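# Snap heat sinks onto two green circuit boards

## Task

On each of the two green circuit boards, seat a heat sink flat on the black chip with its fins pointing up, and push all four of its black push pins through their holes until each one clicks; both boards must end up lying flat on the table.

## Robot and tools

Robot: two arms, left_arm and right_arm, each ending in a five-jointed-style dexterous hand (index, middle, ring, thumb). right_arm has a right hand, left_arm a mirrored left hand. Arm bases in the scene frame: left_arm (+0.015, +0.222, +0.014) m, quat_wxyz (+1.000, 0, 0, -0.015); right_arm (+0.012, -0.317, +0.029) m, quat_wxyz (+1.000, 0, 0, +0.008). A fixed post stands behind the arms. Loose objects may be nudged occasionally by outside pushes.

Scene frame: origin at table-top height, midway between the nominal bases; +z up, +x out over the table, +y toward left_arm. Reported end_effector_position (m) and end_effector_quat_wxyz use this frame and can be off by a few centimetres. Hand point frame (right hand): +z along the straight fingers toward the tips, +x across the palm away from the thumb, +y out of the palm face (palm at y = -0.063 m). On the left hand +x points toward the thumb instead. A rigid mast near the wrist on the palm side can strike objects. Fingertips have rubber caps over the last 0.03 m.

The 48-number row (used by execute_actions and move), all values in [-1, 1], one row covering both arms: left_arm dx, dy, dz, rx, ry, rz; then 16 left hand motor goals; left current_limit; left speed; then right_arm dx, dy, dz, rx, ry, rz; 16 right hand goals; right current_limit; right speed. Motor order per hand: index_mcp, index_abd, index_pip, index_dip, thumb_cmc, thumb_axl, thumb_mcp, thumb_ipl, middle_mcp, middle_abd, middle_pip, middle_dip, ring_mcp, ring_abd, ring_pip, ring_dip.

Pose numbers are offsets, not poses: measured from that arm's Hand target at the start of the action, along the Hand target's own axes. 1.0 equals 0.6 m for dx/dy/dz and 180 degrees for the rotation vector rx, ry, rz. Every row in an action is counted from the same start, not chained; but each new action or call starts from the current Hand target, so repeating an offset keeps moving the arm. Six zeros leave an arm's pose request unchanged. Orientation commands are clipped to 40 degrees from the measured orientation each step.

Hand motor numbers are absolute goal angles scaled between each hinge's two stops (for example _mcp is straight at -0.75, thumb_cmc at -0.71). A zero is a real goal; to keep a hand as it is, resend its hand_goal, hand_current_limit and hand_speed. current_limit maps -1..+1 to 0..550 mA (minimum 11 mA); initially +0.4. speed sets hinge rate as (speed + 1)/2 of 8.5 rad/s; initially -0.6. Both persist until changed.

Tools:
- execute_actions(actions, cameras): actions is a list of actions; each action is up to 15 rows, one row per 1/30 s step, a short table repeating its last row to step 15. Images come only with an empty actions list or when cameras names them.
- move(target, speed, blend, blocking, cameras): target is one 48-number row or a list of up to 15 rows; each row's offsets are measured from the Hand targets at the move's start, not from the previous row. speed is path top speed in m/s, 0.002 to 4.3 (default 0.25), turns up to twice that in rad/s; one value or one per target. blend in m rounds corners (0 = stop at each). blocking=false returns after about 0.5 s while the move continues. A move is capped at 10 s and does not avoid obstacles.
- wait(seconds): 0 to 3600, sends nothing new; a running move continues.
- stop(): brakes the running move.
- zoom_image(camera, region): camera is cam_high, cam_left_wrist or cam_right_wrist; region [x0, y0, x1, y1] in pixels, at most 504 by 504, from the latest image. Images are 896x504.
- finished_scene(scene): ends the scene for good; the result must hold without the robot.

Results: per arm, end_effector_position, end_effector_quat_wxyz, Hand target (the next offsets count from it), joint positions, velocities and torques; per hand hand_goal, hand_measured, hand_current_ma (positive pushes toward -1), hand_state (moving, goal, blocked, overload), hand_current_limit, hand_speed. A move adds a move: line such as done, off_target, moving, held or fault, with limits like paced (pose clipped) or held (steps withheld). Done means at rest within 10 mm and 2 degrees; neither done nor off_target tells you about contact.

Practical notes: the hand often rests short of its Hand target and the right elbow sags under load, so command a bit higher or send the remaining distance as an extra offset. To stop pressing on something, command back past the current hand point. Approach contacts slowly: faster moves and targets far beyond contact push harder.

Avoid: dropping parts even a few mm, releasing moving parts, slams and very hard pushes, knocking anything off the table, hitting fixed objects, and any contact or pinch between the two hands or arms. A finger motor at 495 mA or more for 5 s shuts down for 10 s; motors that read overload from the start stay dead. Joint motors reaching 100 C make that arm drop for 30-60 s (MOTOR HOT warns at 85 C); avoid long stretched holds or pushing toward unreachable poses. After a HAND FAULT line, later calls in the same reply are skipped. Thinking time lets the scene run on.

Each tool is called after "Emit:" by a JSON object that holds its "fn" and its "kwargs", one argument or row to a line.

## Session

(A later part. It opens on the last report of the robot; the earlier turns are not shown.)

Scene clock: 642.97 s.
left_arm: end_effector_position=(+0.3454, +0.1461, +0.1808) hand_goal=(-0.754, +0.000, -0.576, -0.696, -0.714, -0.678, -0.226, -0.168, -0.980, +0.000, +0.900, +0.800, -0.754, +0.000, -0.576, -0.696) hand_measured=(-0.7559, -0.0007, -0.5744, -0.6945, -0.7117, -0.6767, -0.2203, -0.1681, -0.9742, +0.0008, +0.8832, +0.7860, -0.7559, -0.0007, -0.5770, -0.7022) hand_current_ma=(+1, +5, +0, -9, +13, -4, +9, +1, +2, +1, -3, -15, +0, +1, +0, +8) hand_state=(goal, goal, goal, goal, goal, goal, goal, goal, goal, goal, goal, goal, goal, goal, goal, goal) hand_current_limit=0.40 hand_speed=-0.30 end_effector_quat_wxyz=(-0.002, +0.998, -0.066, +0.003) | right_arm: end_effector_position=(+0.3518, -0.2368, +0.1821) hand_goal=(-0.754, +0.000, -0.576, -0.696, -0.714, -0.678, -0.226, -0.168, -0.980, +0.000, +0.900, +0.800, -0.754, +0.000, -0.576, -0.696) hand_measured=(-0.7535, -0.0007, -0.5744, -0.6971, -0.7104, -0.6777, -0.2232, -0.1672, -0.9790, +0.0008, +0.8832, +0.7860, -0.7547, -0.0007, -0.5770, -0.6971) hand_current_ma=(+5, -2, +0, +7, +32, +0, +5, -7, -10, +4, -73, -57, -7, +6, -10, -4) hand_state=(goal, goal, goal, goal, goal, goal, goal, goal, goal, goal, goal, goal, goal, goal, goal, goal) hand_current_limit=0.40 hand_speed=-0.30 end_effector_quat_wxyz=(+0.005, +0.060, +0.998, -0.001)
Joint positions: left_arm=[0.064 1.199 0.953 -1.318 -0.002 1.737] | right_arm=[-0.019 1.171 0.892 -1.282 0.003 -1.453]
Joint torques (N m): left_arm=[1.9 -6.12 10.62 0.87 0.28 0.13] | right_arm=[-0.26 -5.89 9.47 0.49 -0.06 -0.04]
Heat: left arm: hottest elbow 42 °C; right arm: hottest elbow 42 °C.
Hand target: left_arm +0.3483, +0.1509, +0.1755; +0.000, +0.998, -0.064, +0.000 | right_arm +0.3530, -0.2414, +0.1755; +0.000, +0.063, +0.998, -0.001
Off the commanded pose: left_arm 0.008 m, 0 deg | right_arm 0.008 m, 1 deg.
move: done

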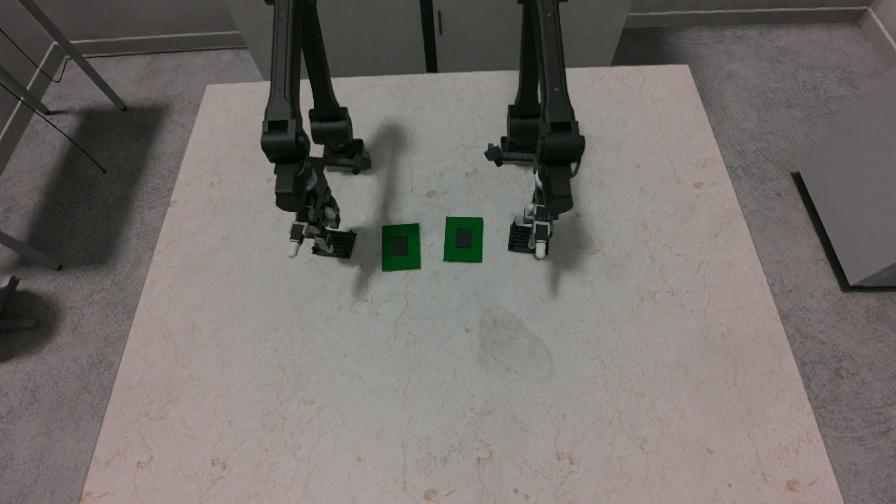

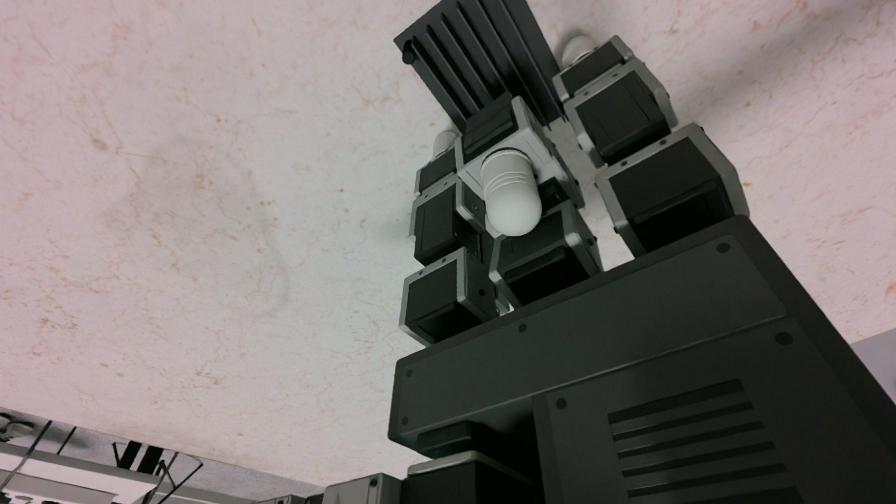

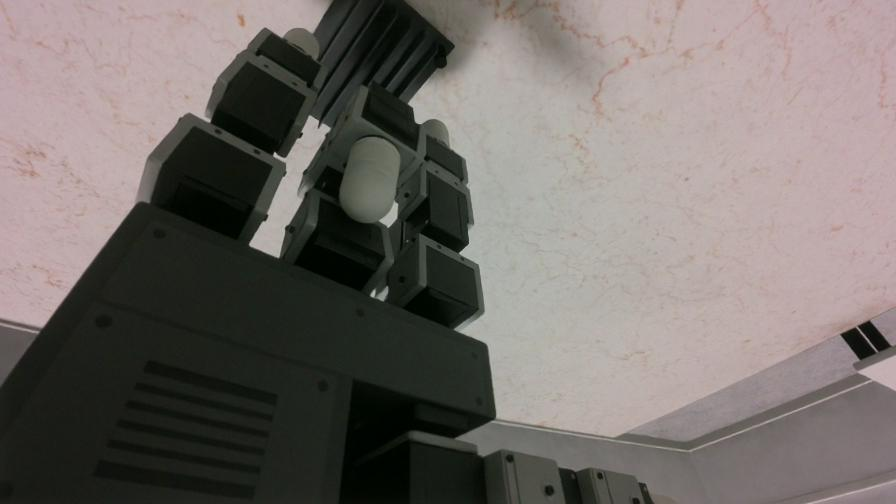

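Emit:
{"fn": "move", "kwargs": {
  "target": [0.0122,0.0035,0.035,0,0,0,-0.754,0,-0.576,-0.696,-0.714,-0.678,-0.226,-0.168,-0.98,0,0.9,0.8,-0.754,0,-0.576,-0.696,0.4,-0.3,-0.0025,-0.0198,0.035,0,0,0,-0.754,0,-0.576,-0.696,-0.714,-0.678,-0.226,-0.168,-0.98,0,0.9,0.8,-0.754,0,-0.576,-0.696,0.4,-0.3],
  "cameras": ["all"],
  "speed": 0.1
}}

Emit:
{"fn": "zoom_image", "kwargs": {
  "camera": "cam_left_wrist",
  "region": [380, 0, 640, 160]
}}

Emit:
{"fn": "zoom_image", "kwargs": {
  "camera": "cam_right_wrist",
  "region": [240, 0, 500, 160]
}}

Emit:
{"fn": "zoom_image", "kwargs": {
  "camera": "cam_high",
  "region": [480, 190, 580, 280]
}}

Emit:
{"fn": "zoom_image", "kwargs": {
  "camera": "cam_high",
  "region": [280, 190, 380, 280]
}}

Scene clock: 723.30 s.
left_arm: end_effector_position=(+0.3525, +0.1464, +0.1597) hand_goal=(-0.754, +0.000, -0.576, -0.696, -0.714, -0.678, -0.226, -0.168, -0.980, +0.000, +0.900, +0.800, -0.754, +0.000, -0.576, -0.696) hand_measured=(-0.7547, -0.0007, -0.5757, -0.6945, -0.7117, -0.6767, -0.2203, -0.1681, -0.9766, +0.0023, +0.8832, +0.7860, -0.7571, -0.0007, -0.5757, -0.7022) hand_current_ma=(+2, +8, -1, -13, +13, -4, +1, +9, -2, +0, -6, -18, -8, -10, +0, +3) hand_state=(goal, goal, goal, goal, goal, goal, goal, goal, goal, goal, goal, goal, goal, goal, goal, goal) hand_current_limit=0.40 hand_speed=-0.30 end_effector_quat_wxyz=(-0.002, +0.998, -0.066, +0.003) | right_arm: end_effector_position=(+0.3524, -0.2491, +0.1610) hand_goal=(-0.754, +0.000, -0.576, -0.696, -0.714, -0.678, -0.226, -0.168, -0.980, +0.000, +0.900, +0.800, -0.754, +0.000, -0.576, -0.696) hand_measured=(-0.7535, -0.0007, -0.5744, -0.6971, -0.7154, -0.6767, -0.2242, -0.1681, -0.9790, +0.0008, +0.8845, +0.7860, -0.7547, -0.0007, -0.5770, -0.6971) hand_current_ma=(-2, -8, -3, +14, -4, -14, +8, -7, -4, -9, -70, -57, -9, +6, -7, +1) hand_state=(goal, goal, goal, goal, goal, goal, goal, goal, goal, goal, goal, goal, goal, goal, goal, goal) hand_current_limit=0.40 hand_speed=-0.30 end_effector_quat_wxyz=(+0.005, +0.061, +0.998, -0.001)
Joint positions: left_arm=[0.064 1.236 0.926 -1.254 -0.002 1.737] | right_arm=[-0.059 1.192 0.851 -1.22 0.002 -1.491]
Joint torques (N m): left_arm=[1.26 -5.36 10.55 0.9 0.22 -0.02] | right_arm=[-0.15 -6.01 9.35 0.57 -0.05 -0.03]
Heat: left arm: hottest elbow 41 °C; right arm: hottest elbow 40 °C.
Hand target: left_arm +0.3553, +0.1479, +0.1545; +0.000, +0.998, -0.064, +0.000 | right_arm +0.3530, -0.2533, +0.1545; +0.000, +0.063, +0.998, +0.000
Off the commanded pose: left_arm 0.006 m, 0 deg | right_arm 0.008 m, 1 deg.
move: done

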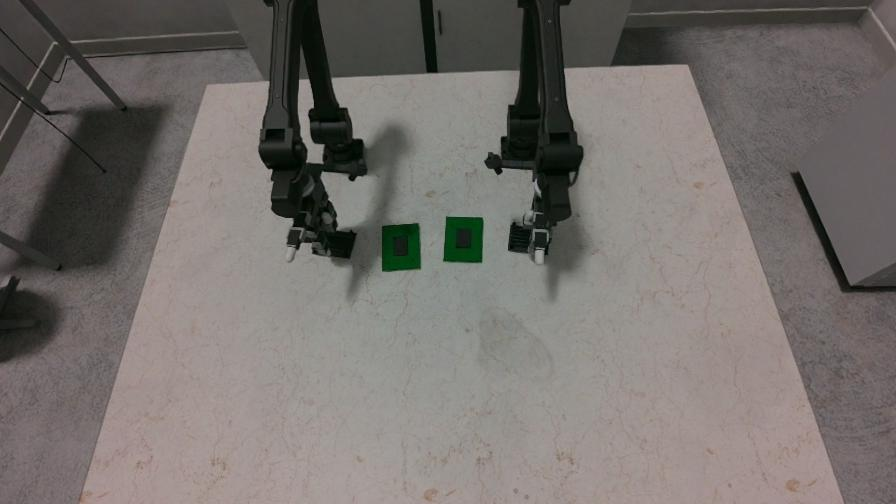

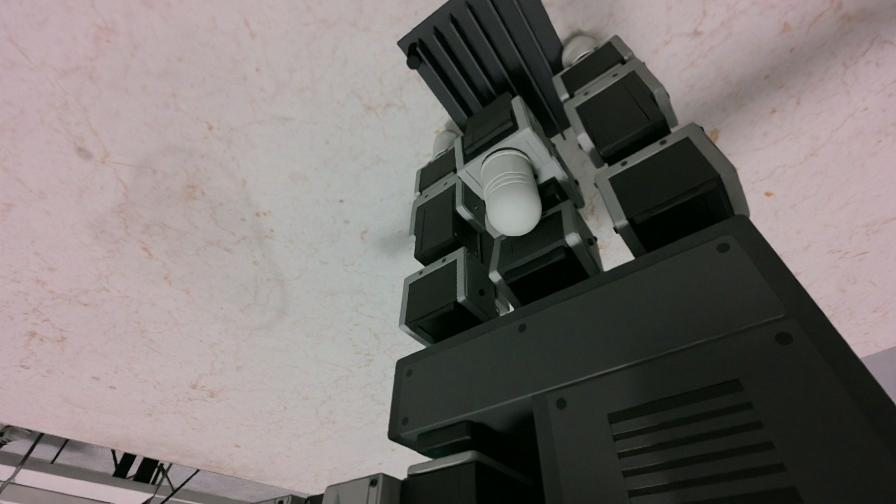

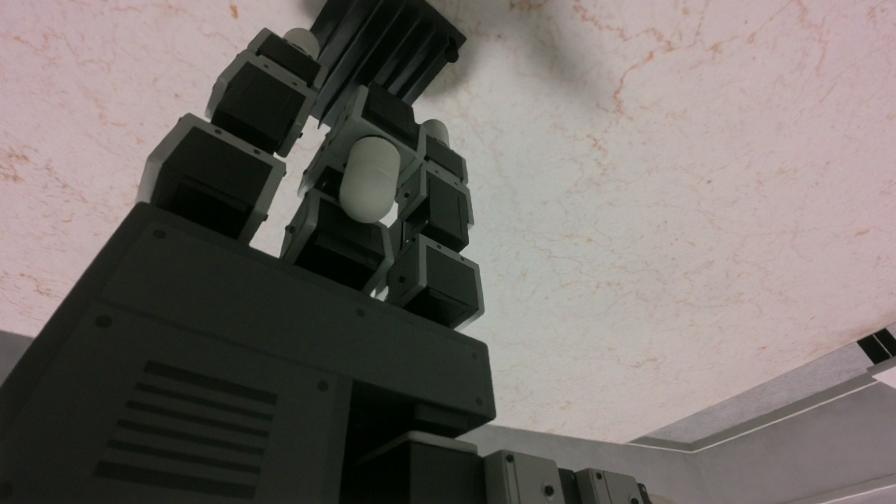

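Scaled by 1.938 from the camera's image (finer frame: 1280x720).

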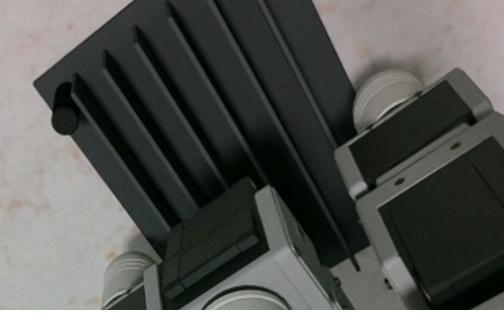

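Scaled by 1.938 from the camera's image (finer frame: 1280x720).

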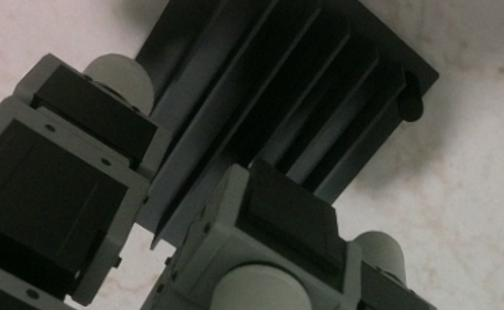

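Scaled by 5.040 from the camera's image (finer frame: 1280x720).

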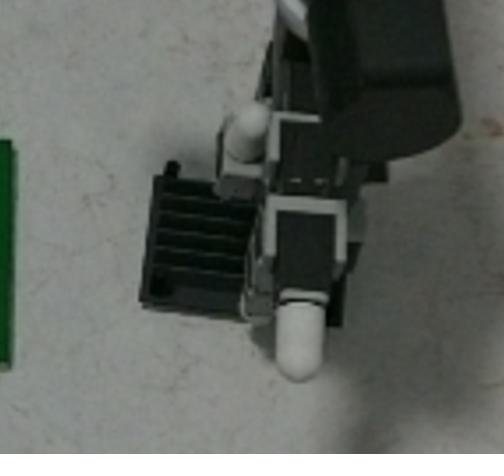

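Scaled by 5.040 from the camera's image (finer frame: 1280x720).

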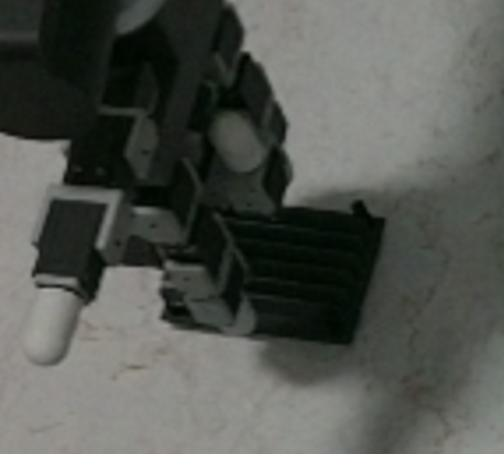

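Emit:
{"fn": "move", "kwargs": {
  "target": [
    [-0.0083,0,0.0,0,0,0,-0.754,-0.05,-0.576,-0.696,-0.714,-0.678,-0.226,-0.168,-0.98,0,0.9,0.8,-0.754,0.05,-0.576,-0.696,0.4,-0.3,0,0,0,0,0,0,-0.754,-0.05,-0.576,-0.696,-0.714,-0.678,-0.226,-0.168,-0.98,0,0.9,0.8,-0.754,0.05,-0.576,-0.696,0.4,-0.3],
    [-0.0083,0,0.025,0,0,0,-0.754,-0.05,-0.576,-0.696,-0.714,-0.678,-0.226,-0.168,-0.98,0,0.9,0.8,-0.754,0.05,-0.576,-0.696,0.4,-0.3,0,0,0.025,0,0,0,-0.754,-0.05,-0.576,-0.696,-0.714,-0.678,-0.226,-0.168,-0.98,0,0.9,0.8,-0.754,0.05,-0.576,-0.696,0.4,-0.3]
  ],
  "cameras": ["all"],
  "speed": 0.05
}}

Emit:
{"fn": "zoom_image", "kwargs": {
  "camera": "cam_left_wrist",
  "region": [380, 0, 640, 160]
}}

Emit:
{"fn": "zoom_image", "kwargs": {
  "camera": "cam_right_wrist",
  "region": [240, 0, 500, 160]
}}

Scene clock: 778.50 s.
left_arm: end_effector_position=(+0.3487, +0.1463, +0.1459) hand_goal=(-0.754, -0.050, -0.576, -0.696, -0.714, -0.678, -0.226, -0.168, -0.980, +0.000, +0.900, +0.800, -0.754, +0.050, -0.576, -0.696) hand_measured=(-0.7559, -0.0417, -0.5757, -0.6945, -0.7117, -0.6767, -0.2203, -0.1672, -0.9742, +0.0008, +0.8832, +0.7860, -0.7559, +0.0374, -0.5770, -0.7034) hand_current_ma=(-3, +11, -3, -1, +13, -1, +5, +11, +3, +1, -7, -16, -17, -2, +1, +9) hand_state=(goal, goal, goal, goal, goal, goal, goal, goal, goal, goal, goal, goal, goal, goal, goal, goal) hand_current_limit=0.40 hand_speed=-0.30 end_effector_quat_wxyz=(-0.002, +0.998, -0.066, +0.005) | right_arm: end_effector_position=(+0.3530, -0.2491, +0.1466) hand_goal=(-0.754, -0.050, -0.576, -0.696, -0.714, -0.678, -0.226, -0.168, -0.980, +0.000, +0.900, +0.800, -0.754, +0.050, -0.576, -0.696) hand_measured=(-0.7535, -0.0446, -0.5744, -0.6971, -0.7154, -0.6767, -0.2232, -0.1672, -0.9790, -0.0007, +0.8845, +0.7860, -0.7547, +0.0477, -0.5770, -0.6971) hand_current_ma=(+5, +9, +0, +3, +1, -8, +8, -3, -10, -5, -70, -64, -5, -4, -7, -2) hand_state=(goal, goal, goal, goal, goal, goal, goal, goal, goal, goal, goal, goal, goal, goal, goal, goal) hand_current_limit=0.40 hand_speed=-0.30 end_effector_quat_wxyz=(+0.006, +0.060, +0.998, -0.001)
Joint positions: left_arm=[0.064 1.236 0.887 -1.212 -0.002 1.737] | right_arm=[-0.059 1.209 0.823 -1.174 0.002 -1.492]
Joint torques (N m): left_arm=[2.08 -5.95 10.14 0.87 0.21 0.01] | right_arm=[-0.15 -5.95 9.09 0.51 -0.05 -0.05]
Heat: left arm: hottest elbow 39 °C; right arm: hottest elbow 39 °C.
Hand target: left_arm +0.3504, +0.1485, +0.1396; +0.000, +0.998, -0.064, +0.000 | right_arm +0.3530, -0.2534, +0.1395; +0.000, +0.063, +0.998, +0.000
Off the commanded pose: left_arm 0.007 m, 1 deg | right_arm 0.008 m, 1 deg.
move: done

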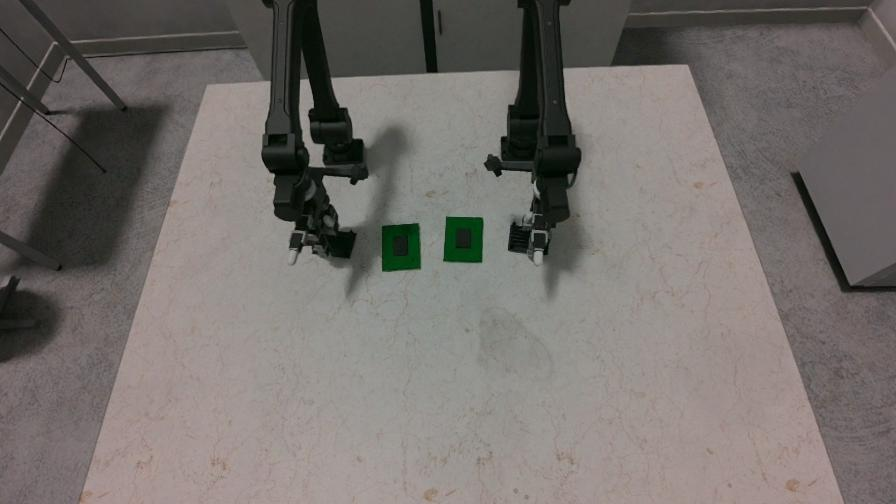

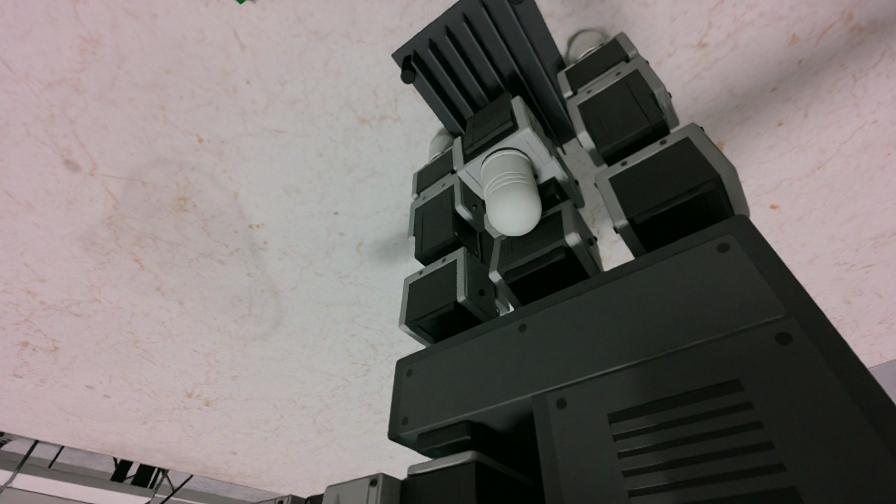

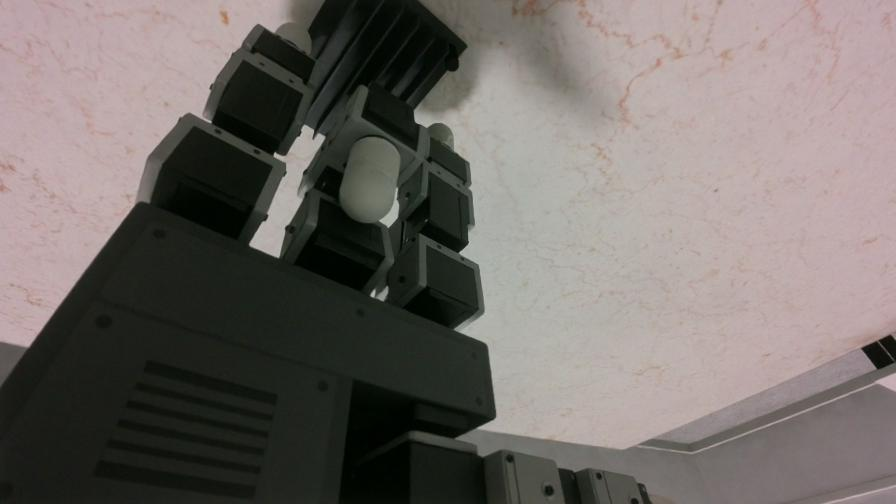

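Scaled by 1.938 from the camera's image (finer frame: 1280x720).

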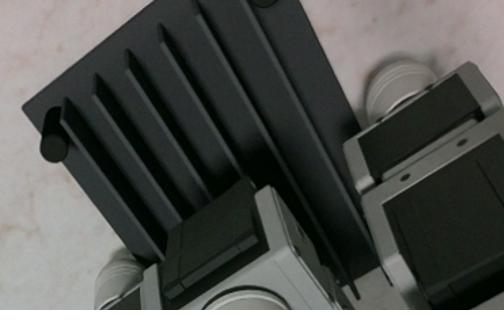

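Scaled by 1.938 from the camera's image (finer frame: 1280x720).

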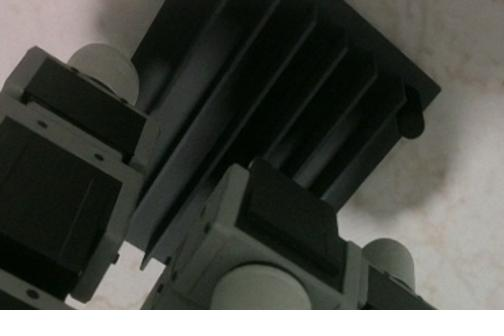

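Emit:
{"fn": "move", "kwargs": {
  "target": [0.003,0,0.0167,0,0,0,-0.754,-0.05,-0.576,-0.696,-0.714,-0.678,-0.226,-0.168,-0.98,0,0.9,0.8,-0.754,0.05,-0.576,-0.696,0.4,-0.3,0,0,0.0167,0,0,0,-0.754,-0.05,-0.576,-0.696,-0.714,-0.678,-0.226,-0.168,-0.98,0,0.9,0.8,-0.754,0.05,-0.576,-0.696,0.4,-0.3],
  "cameras": ["all"],
  "speed": 0.04
}}

Emit:
{"fn": "zoom_image", "kwargs": {
  "camera": "cam_left_wrist",
  "region": [380, 0, 640, 160]
}}

Emit:
{"fn": "zoom_image", "kwargs": {
  "camera": "cam_right_wrist",
  "region": [240, 0, 500, 160]
}}

Emit:
{"fn": "zoom_image", "kwargs": {
  "camera": "cam_high",
  "region": [480, 190, 580, 280]
}}

Emit:
{"fn": "zoom_image", "kwargs": {
  "camera": "cam_high",
  "region": [280, 190, 380, 280]
}}

Scene clock: 790.20 s.
left_arm: end_effector_position=(+0.3512, +0.1463, +0.1371) hand_goal=(-0.754, -0.050, -0.576, -0.696, -0.714, -0.678, -0.226, -0.168, -0.980, +0.000, +0.900, +0.800, -0.754, +0.050, -0.576, -0.696) hand_measured=(-0.7559, -0.0476, -0.5757, -0.6932, -0.7117, -0.6777, -0.2203, -0.1681, -0.9754, +0.0023, +0.8832, +0.7860, -0.7559, +0.0403, -0.5770, -0.7022) hand_current_ma=(-4, +6, +5, -6, +19, -1, +4, +3, -8, -5, -8, -11, -3, -5, -4, +8) hand_state=(goal, goal, goal, goal, goal, goal, goal, goal, goal, goal, goal, goal, goal, goal, goal, goal) hand_current_limit=0.40 hand_speed=-0.30 end_effector_quat_wxyz=(-0.002, +0.998, -0.066, +0.007) | right_arm: end_effector_position=(+0.3533, -0.2491, +0.1369) hand_goal=(-0.754, -0.050, -0.576, -0.696, -0.714, -0.678, -0.226, -0.168, -0.980, +0.000, +0.900, +0.800, -0.754, +0.050, -0.576, -0.696) hand_measured=(-0.7535, -0.0446, -0.5757, -0.6971, -0.7167, -0.6777, -0.2232, -0.1681, -0.9790, +0.0008, +0.8845, +0.7860, -0.7547, +0.0477, -0.5770, -0.6971) hand_current_ma=(+3, +12, +1, +6, +1, +7, +2, -2, -6, -3, -61, -58, -4, -1, -12, -7) hand_state=(goal, goal, goal, goal, goal, goal, goal, goal, goal, goal, goal, goal, goal, goal, goal, goal) hand_current_limit=0.40 hand_speed=-0.30 end_effector_quat_wxyz=(+0.006, +0.060, +0.998, -0.001)
Joint positions: left_arm=[0.064 1.25 0.874 -1.182 -0.002 1.737] | right_arm=[-0.059 1.221 0.806 -1.143 0.002 -1.492]
Joint torques (N m): left_arm=[0.67 -5.42 10.15 0.88 0.21 -0.08] | right_arm=[-0.09 -6.12 8.96 0.54 -0.05 -0.06]
Heat: left arm: hottest elbow 39 °C; right arm: hottest elbow 39 °C.
Hand target: left_arm +0.3523, +0.1483, +0.1296; +0.000, +0.998, -0.064, +0.001 | right_arm +0.3530, -0.2534, +0.1295; +0.000, +0.063, +0.998, +0.000
Off the commanded pose: left_arm 0.008 m, 1 deg | right_arm 0.009 m, 1 deg.
move: done

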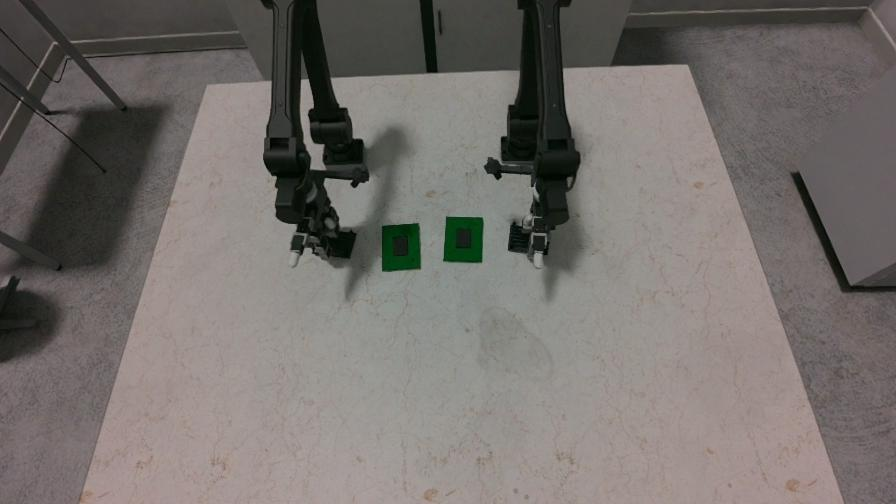

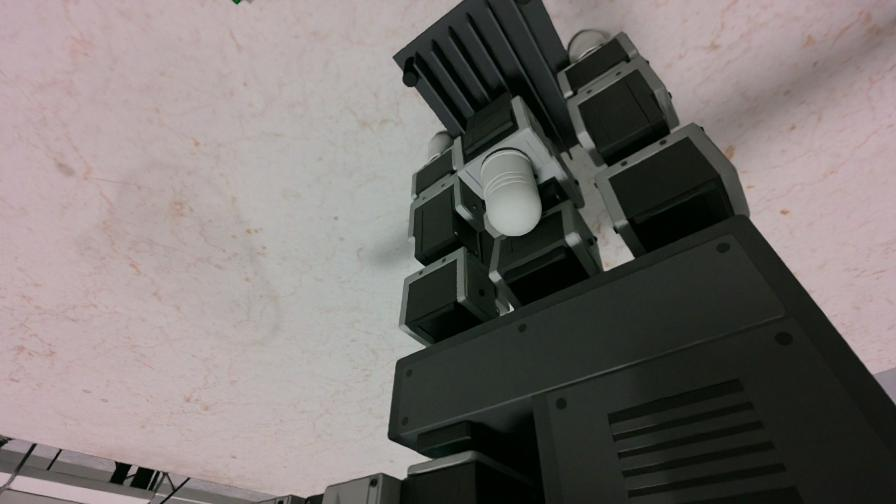

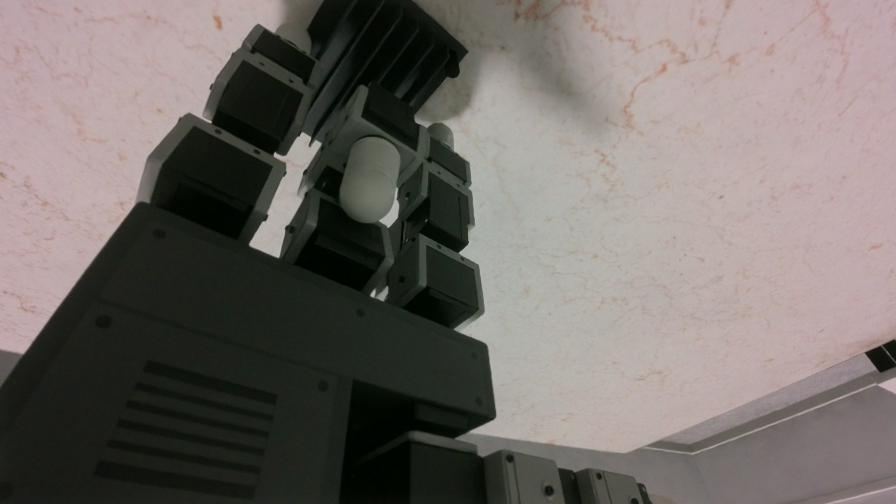

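Scaled by 1.938 from the camera's image (finer frame: 1280x720).

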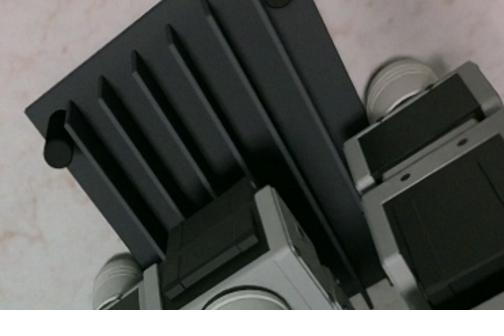

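Scaled by 1.938 from the camera's image (finer frame: 1280x720).

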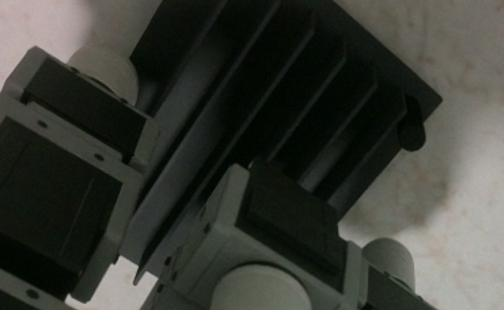

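Scaled by 5.040 from the camera's image (finer frame: 1280x720).

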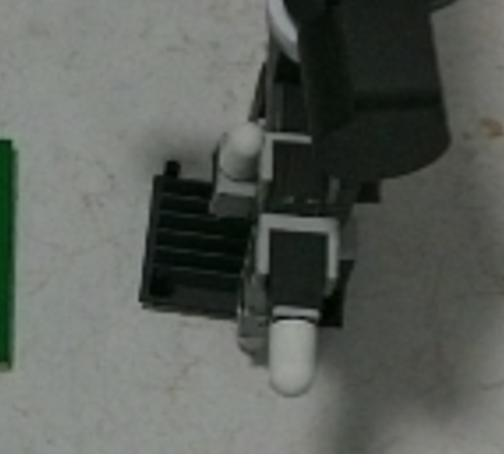

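Scaled by 5.040 from the camera's image (finer frame: 1280x720).

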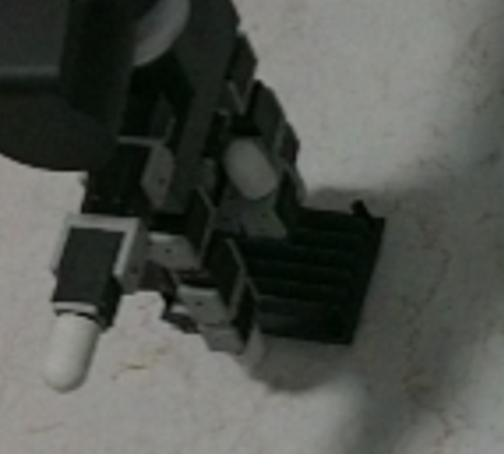

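Emit:
{"fn": "move", "kwargs": {
  "target": [0,0,0,0,0,0,-0.754,0.1,-0.576,-0.696,-0.714,-0.678,-0.226,-0.168,-0.98,0,0.9,0.8,-0.754,-0.1,-0.576,-0.696,0.0,-0.8,0,0,0,0,0,0,-0.754,0.1,-0.576,-0.696,-0.714,-0.678,-0.226,-0.168,-0.98,0,0.9,0.8,-0.754,-0.1,-0.576,-0.696,0.0,-0.8],
  "cameras": ["all"],
  "speed": 0.05
}}

Emit:
{"fn": "zoom_image", "kwargs": {
  "camera": "cam_left_wrist",
  "region": [380, 0, 640, 160]
}}

Emit:
{"fn": "zoom_image", "kwargs": {
  "camera": "cam_right_wrist",
  "region": [240, 0, 500, 160]
}}

Scene clock: 801.23 s.
left_arm: end_effector_position=(+0.3512, +0.1463, +0.1371) hand_goal=(-0.754, +0.100, -0.576, -0.696, -0.714, -0.678, -0.226, -0.168, -0.980, +0.000, +0.900, +0.800, -0.754, -0.100, -0.576, -0.696) hand_measured=(-0.7547, -0.0476, -0.5757, -0.6945, -0.7117, -0.6767, -0.2203, -0.1672, -0.9754, +0.0023, +0.8832, +0.7860, -0.7559, +0.0374, -0.5757, -0.7022) hand_current_ma=(-7, -66, +0, -10, +10, -3, -5, +18, +0, -1, -7, -14, -5, +58, +5, +7) hand_state=(goal, blocked, goal, goal, goal, goal, goal, goal, goal, goal, goal, goal, goal, blocked, goal, goal) hand_current_limit=0.00 hand_speed=-0.80 end_effector_quat_wxyz=(-0.002, +0.998, -0.066, +0.007) | right_arm: end_effector_position=(+0.3527, -0.2491, +0.1362) hand_goal=(-0.754, +0.100, -0.576, -0.696, -0.714, -0.678, -0.226, -0.168, -0.980, +0.000, +0.900, +0.800, -0.754, -0.100, -0.576, -0.696) hand_measured=(-0.7535, +0.0902, -0.5744, -0.6971, -0.7167, -0.6777, -0.2232, -0.1681, -0.9790, -0.0007, +0.8845, +0.7860, -0.7547, -0.0607, -0.5770, -0.6958) hand_current_ma=(+1, -30, -4, +4, +1, -6, +3, -6, -5, +1, -77, -57, -2, +109, -7, +1) hand_state=(goal, goal, goal, goal, goal, goal, goal, goal, goal, goal, goal, goal, goal, blocked, goal, goal) hand_current_limit=0.00 hand_speed=-0.80 end_effector_quat_wxyz=(+0.005, +0.060, +0.998, -0.001)
Joint positions: left_arm=[0.064 1.25 0.874 -1.182 -0.002 1.737] | right_arm=[-0.059 1.221 0.804 -1.143 0.002 -1.492]
Joint torques (N m): left_arm=[1.67 -7.12 9.94 1.07 0.24 0] | right_arm=[-0.21 -6.07 9.1 0.54 -0.05 -0.04]
Heat: left arm: hottest elbow 40 °C; right arm: hottest elbow 39 °C.
Hand target: left_arm +0.3522, +0.1483, +0.1296; +0.000, +0.998, -0.064, +0.000 | right_arm +0.3531, -0.2534, +0.1296; +0.000, +0.063, +0.998, +0.000
Off the commanded pose: left_arm 0.008 m, 1 deg | right_arm 0.008 m, 1 deg.
move: done

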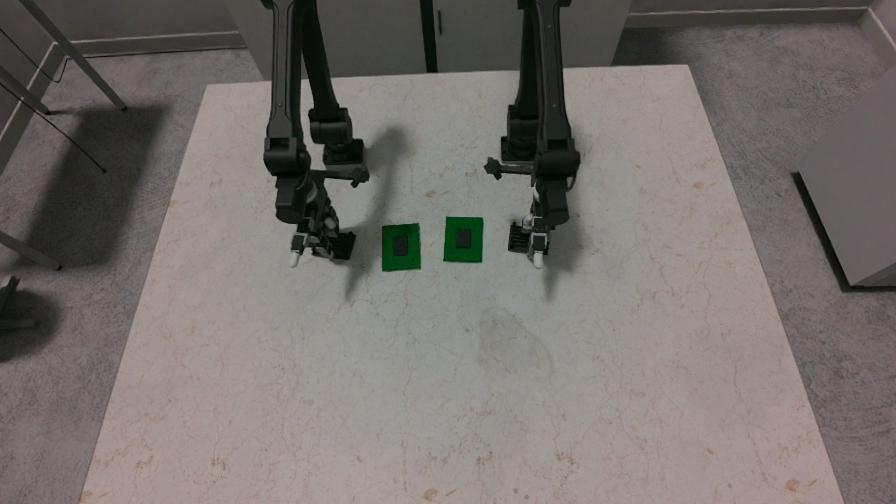

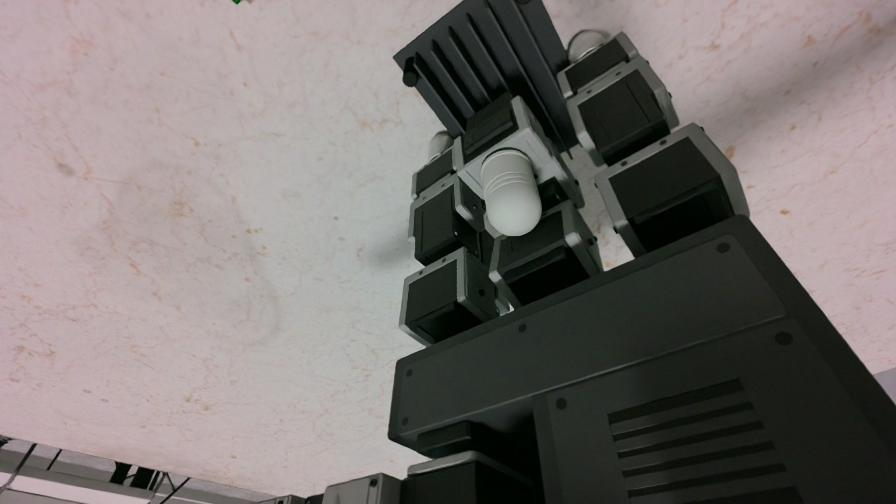

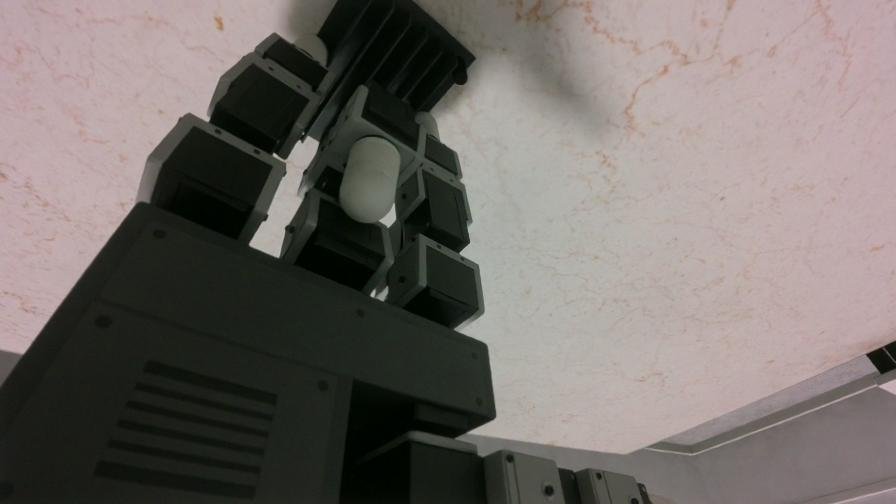

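Scaled by 1.938 from the camera's image (finer frame: 1280x720).

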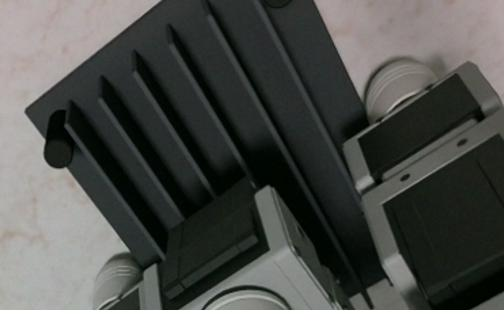

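Scaled by 1.938 from the camera's image (finer frame: 1280x720).

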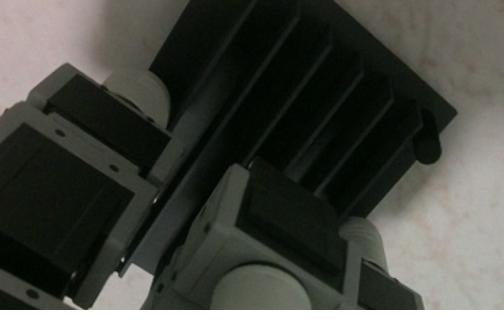

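Emit:
{"fn": "move", "kwargs": {
  "target": [0,0,0,0,0,0,-0.754,0.15,-0.576,-0.696,-0.714,-0.678,-0.226,-0.168,-0.98,0,0.9,0.8,-0.754,-0.15,-0.576,-0.696,0.3,-0.85,0,0,0,0,0,0,-0.754,0.15,-0.576,-0.696,-0.714,-0.678,-0.226,-0.168,-0.98,0,0.9,0.8,-0.754,-0.15,-0.576,-0.696,0.3,-0.85],
  "cameras": ["all"],
  "speed": 0.05
}}

Emit:
{"fn": "zoom_image", "kwargs": {
  "camera": "cam_left_wrist",
  "region": [380, 0, 640, 160]
}}

Emit:
{"fn": "zoom_image", "kwargs": {
  "camera": "cam_right_wrist",
  "region": [240, 0, 500, 160]
}}

Scene clock: 813.03 s.
left_arm: end_effector_position=(+0.3512, +0.1463, +0.1371) hand_goal=(-0.754, +0.150, -0.576, -0.696, -0.714, -0.678, -0.226, -0.168, -0.980, +0.000, +0.900, +0.800, -0.754, -0.150, -0.576, -0.696) hand_measured=(-0.7547, -0.0446, -0.5757, -0.6932, -0.7104, -0.6767, -0.2212, -0.1672, -0.9754, +0.0008, +0.8845, +0.7847, -0.7571, +0.0374, -0.5757, -0.7009) hand_current_ma=(+0, -102, +5, -5, +19, +0, +1, +5, +8, -8, -7, -18, -20, +101, -5, +8) hand_state=(goal, blocked, goal, goal, goal, goal, goal, goal, goal, goal, goal, goal, goal, blocked, goal, goal) hand_current_limit=0.30 hand_speed=-0.85 end_effector_quat_wxyz=(-0.002, +0.998, -0.066, +0.007) | right_arm: end_effector_position=(+0.3527, -0.2491, +0.1362) hand_goal=(-0.754, +0.150, -0.576, -0.696, -0.714, -0.678, -0.226, -0.168, -0.980, +0.000, +0.900, +0.800, -0.754, -0.150, -0.576, -0.696) hand_measured=(-0.7535, +0.0916, -0.5744, -0.6971, -0.7154, -0.6777, -0.2232, -0.1672, -0.9790, -0.0007, +0.8845, +0.7872, -0.7547, -0.0622, -0.5770, -0.6971) hand_current_ma=(+4, -163, -4, +1, +6, -3, +1, -12, -9, -1, -69, -60, +1, +254, -7, +6) hand_state=(goal, blocked, goal, goal, goal, goal, goal, goal, goal, goal, goal, goal, goal, blocked, goal, goal) hand_current_limit=0.30 hand_speed=-0.85 end_effector_quat_wxyz=(+0.005, +0.060, +0.998, -0.001)
Joint positions: left_arm=[0.064 1.25 0.874 -1.182 -0.002 1.737] | right_arm=[-0.059 1.221 0.804 -1.143 0.002 -1.492]
Joint torques (N m): left_arm=[0.85 -6.18 9.95 0.92 0.19 0.03] | right_arm=[-0.15 -6.07 9.09 0.54 -0.05 -0.04]
Heat: left arm: hottest elbow 40 °C; right arm: hottest elbow 38 °C.
Hand target: left_arm +0.3522, +0.1483, +0.1296; +0.000, +0.998, -0.064, +0.000 | right_arm +0.3531, -0.2534, +0.1296; +0.000, +0.063, +0.998, +0.000
Off the commanded pose: left_arm 0.008 m, 1 deg | right_arm 0.008 m, 1 deg.
move: done

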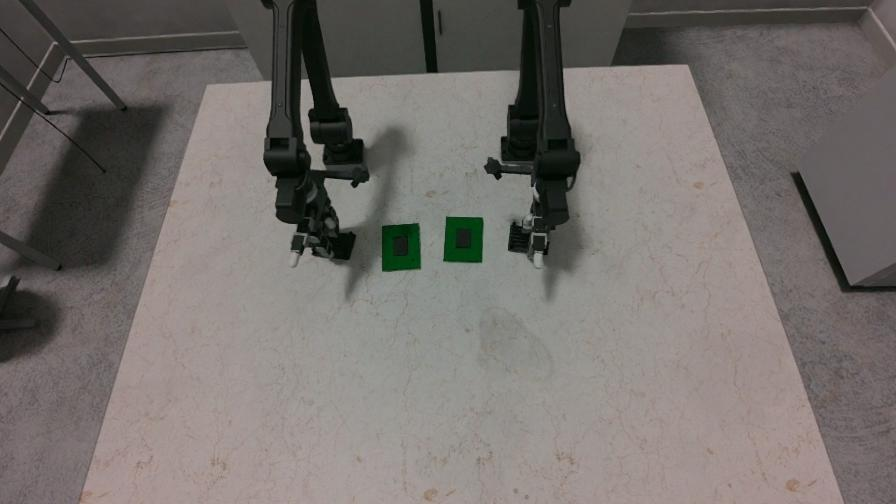

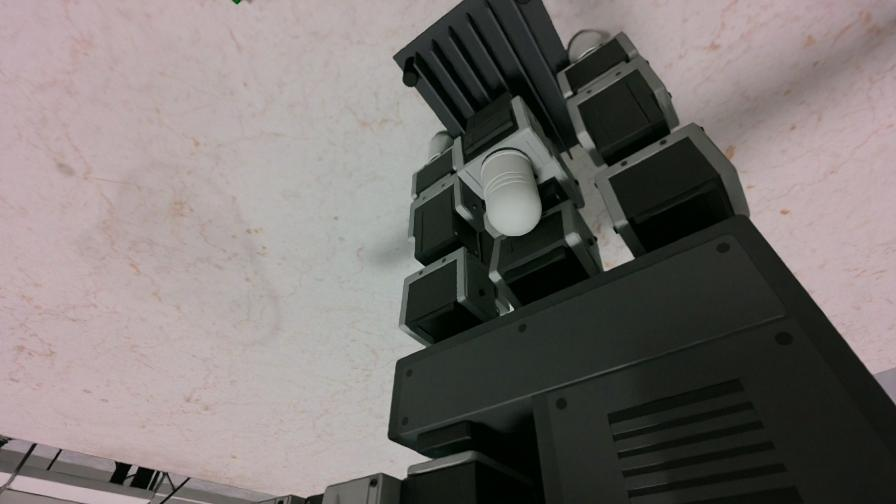

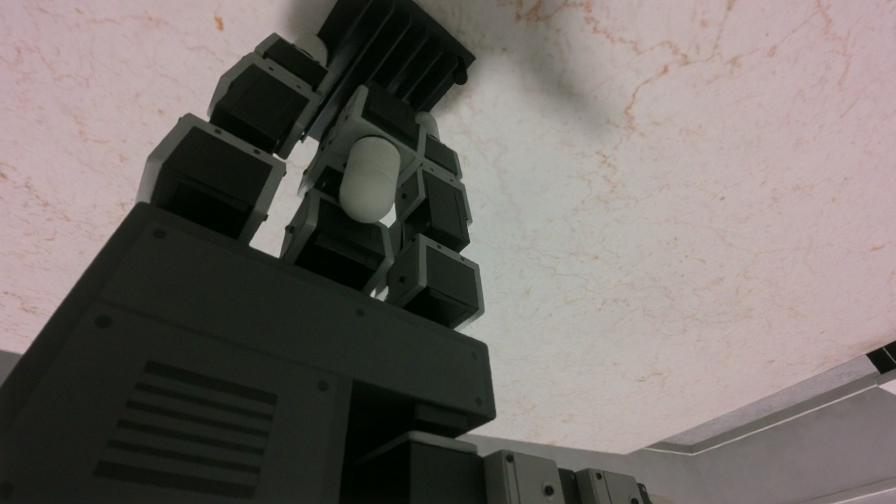

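Scaled by 1.938 from the camera's image (finer frame: 1280x720).

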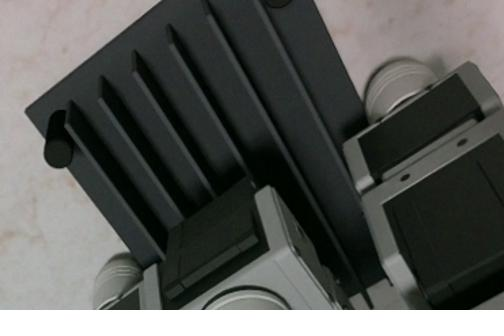

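Scaled by 1.938 from the camera's image (finer frame: 1280x720).

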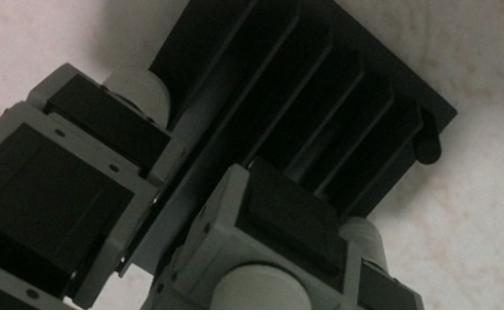

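Emit:
{"fn": "move", "kwargs": {
  "target": [
    [0,0,0,0,0,0,-0.754,-0.07,-0.576,-0.696,-0.714,-0.678,-0.226,-0.168,-0.98,0,0.9,0.8,-0.754,0.07,-0.576,-0.696,0.3,-0.6,0,0,0,0,0,0,-0.754,0.2,-0.576,-0.696,-0.714,-0.678,-0.226,-0.168,-0.98,0,0.9,0.8,-0.754,-0.2,-0.576,-0.696,0.3,-0.85],
    [0,0,-0.015,0,0,0,-0.754,-0.07,-0.576,-0.696,-0.714,-0.678,-0.226,-0.168,-0.98,0,0.9,0.8,-0.754,0.07,-0.576,-0.696,0.3,-0.85,0,0,-0.02,0,0,0,-0.754,0.2,-0.576,-0.696,-0.714,-0.678,-0.226,-0.168,-0.98,0,0.9,0.8,-0.754,-0.2,-0.576,-0.696,0.3,-0.85]
  ],
  "cameras": ["all"],
  "speed": 0.05
}}

Emit:
{"fn": "zoom_image", "kwargs": {
  "camera": "cam_left_wrist",
  "region": [380, 0, 640, 160]
}}

Emit:
{"fn": "zoom_image", "kwargs": {
  "camera": "cam_right_wrist",
  "region": [240, 0, 500, 160]
}}

Scene clock: 833.03 s.
left_arm: end_effector_position=(+0.3502, +0.1463, +0.1370) hand_goal=(-0.754, -0.070, -0.576, -0.696, -0.714, -0.678, -0.226, -0.168, -0.980, +0.000, +0.900, +0.800, -0.754, +0.070, -0.576, -0.696) hand_measured=(-0.7559, -0.0651, -0.5757, -0.6932, -0.7117, -0.6777, -0.2203, -0.1672, -0.9754, +0.0008, +0.8832, +0.7860, -0.7559, +0.0623, -0.5757, -0.7009) hand_current_ma=(-4, +13, +4, -8, +5, -7, +2, +13, +0, -4, -11, -19, -11, -11, +0, +3) hand_state=(goal, goal, goal, goal, goal, goal, goal, goal, goal, goal, goal, goal, goal, goal, goal, goal) hand_current_limit=0.30 hand_speed=-0.85 end_effector_quat_wxyz=(-0.002, +0.998, -0.066, +0.004) | right_arm: end_effector_position=(+0.3499, -0.2489, +0.1358) hand_goal=(-0.754, +0.200, -0.576, -0.696, -0.714, -0.678, -0.226, -0.168, -0.980, +0.000, +0.900, +0.800, -0.754, -0.200, -0.576, -0.696) hand_measured=(-0.7535, +0.0931, -0.5757, -0.6971, -0.7167, -0.6777, -0.2242, -0.1681, -0.9790, -0.0007, +0.8845, +0.7860, -0.7547, -0.0622, -0.5770, -0.6971) hand_current_ma=(+2, -303, -2, +7, -5, -6, +5, -8, -10, +1, -66, -66, -7, +356, -7, -2) hand_state=(goal, blocked, goal, goal, goal, goal, goal, goal, goal, goal, goal, goal, goal, blocked, goal, goal) hand_current_limit=0.30 hand_speed=-0.85 end_effector_quat_wxyz=(+0.000, +0.060, +0.998, -0.001)
Joint positions: left_arm=[0.064 1.25 0.874 -1.186 -0.002 1.737] | right_arm=[-0.059 1.221 0.804 -1.154 0.002 -1.492]
Joint torques (N m): left_arm=[1.85 -7.77 11.49 0.17 0.32 0.06] | right_arm=[-0.15 -7.3 10.88 -0.42 -0.04 -0.05]
Heat: left arm: hottest elbow 40 °C; right arm: hottest elbow 37 °C.
Hand target: left_arm +0.3522, +0.1483, +0.1386; +0.000, +0.998, -0.064, +0.001 | right_arm +0.3530, -0.2534, +0.1416; +0.000, +0.063, +0.998, +0.000
Off the commanded pose: left_arm 0.003 m, 1 deg | right_arm 0.008 m, 0 deg.
move: done

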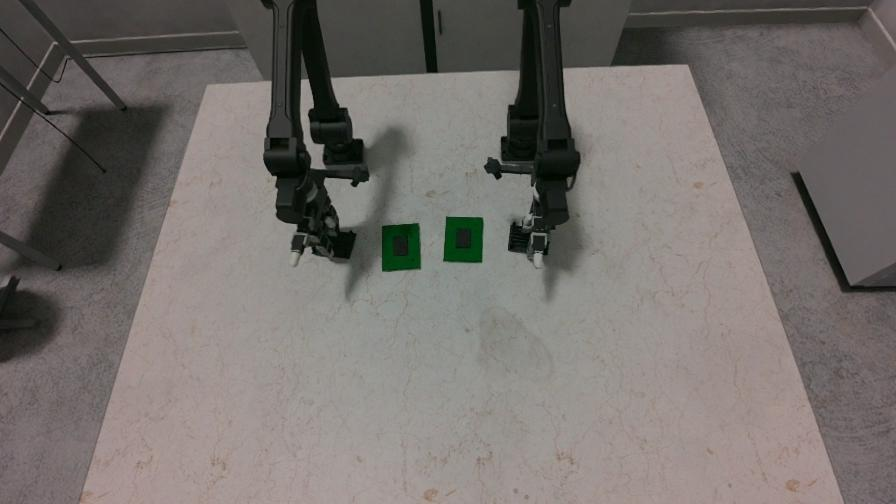

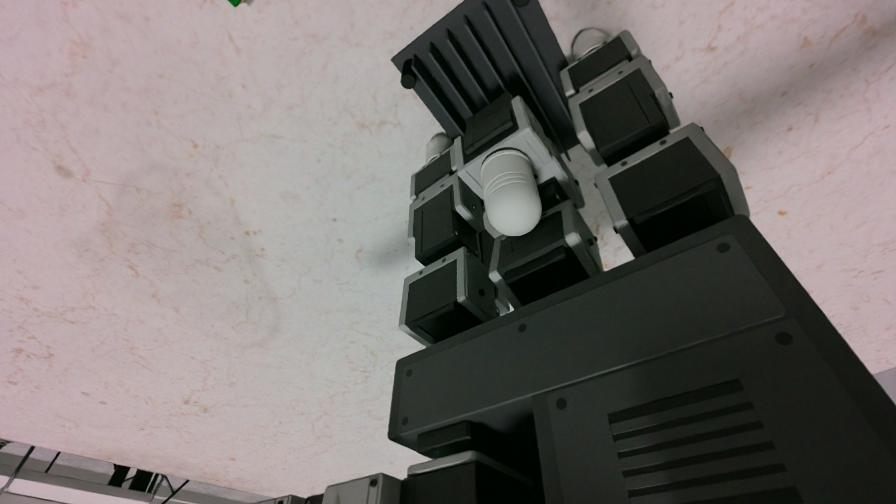

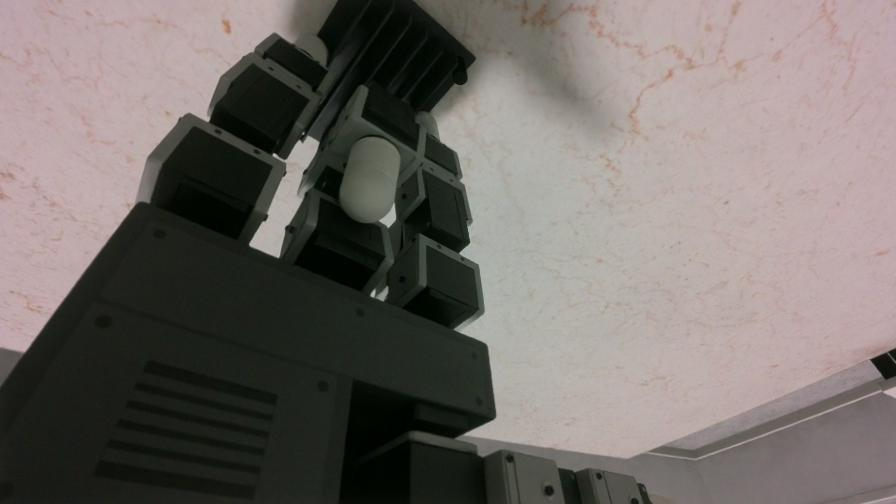

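Scaled by 1.938 from the camera's image (finer frame: 1280x720).

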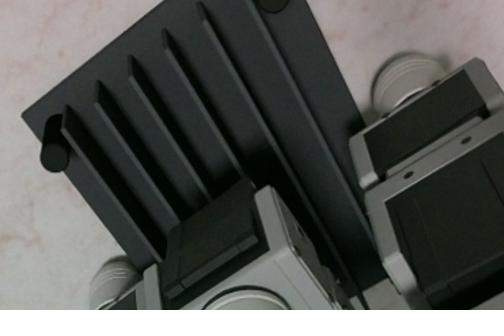

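Scaled by 1.938 from the camera's image (finer frame: 1280x720).

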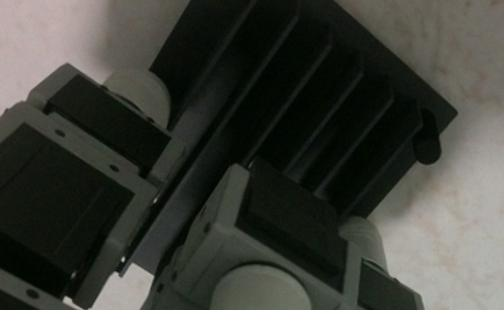

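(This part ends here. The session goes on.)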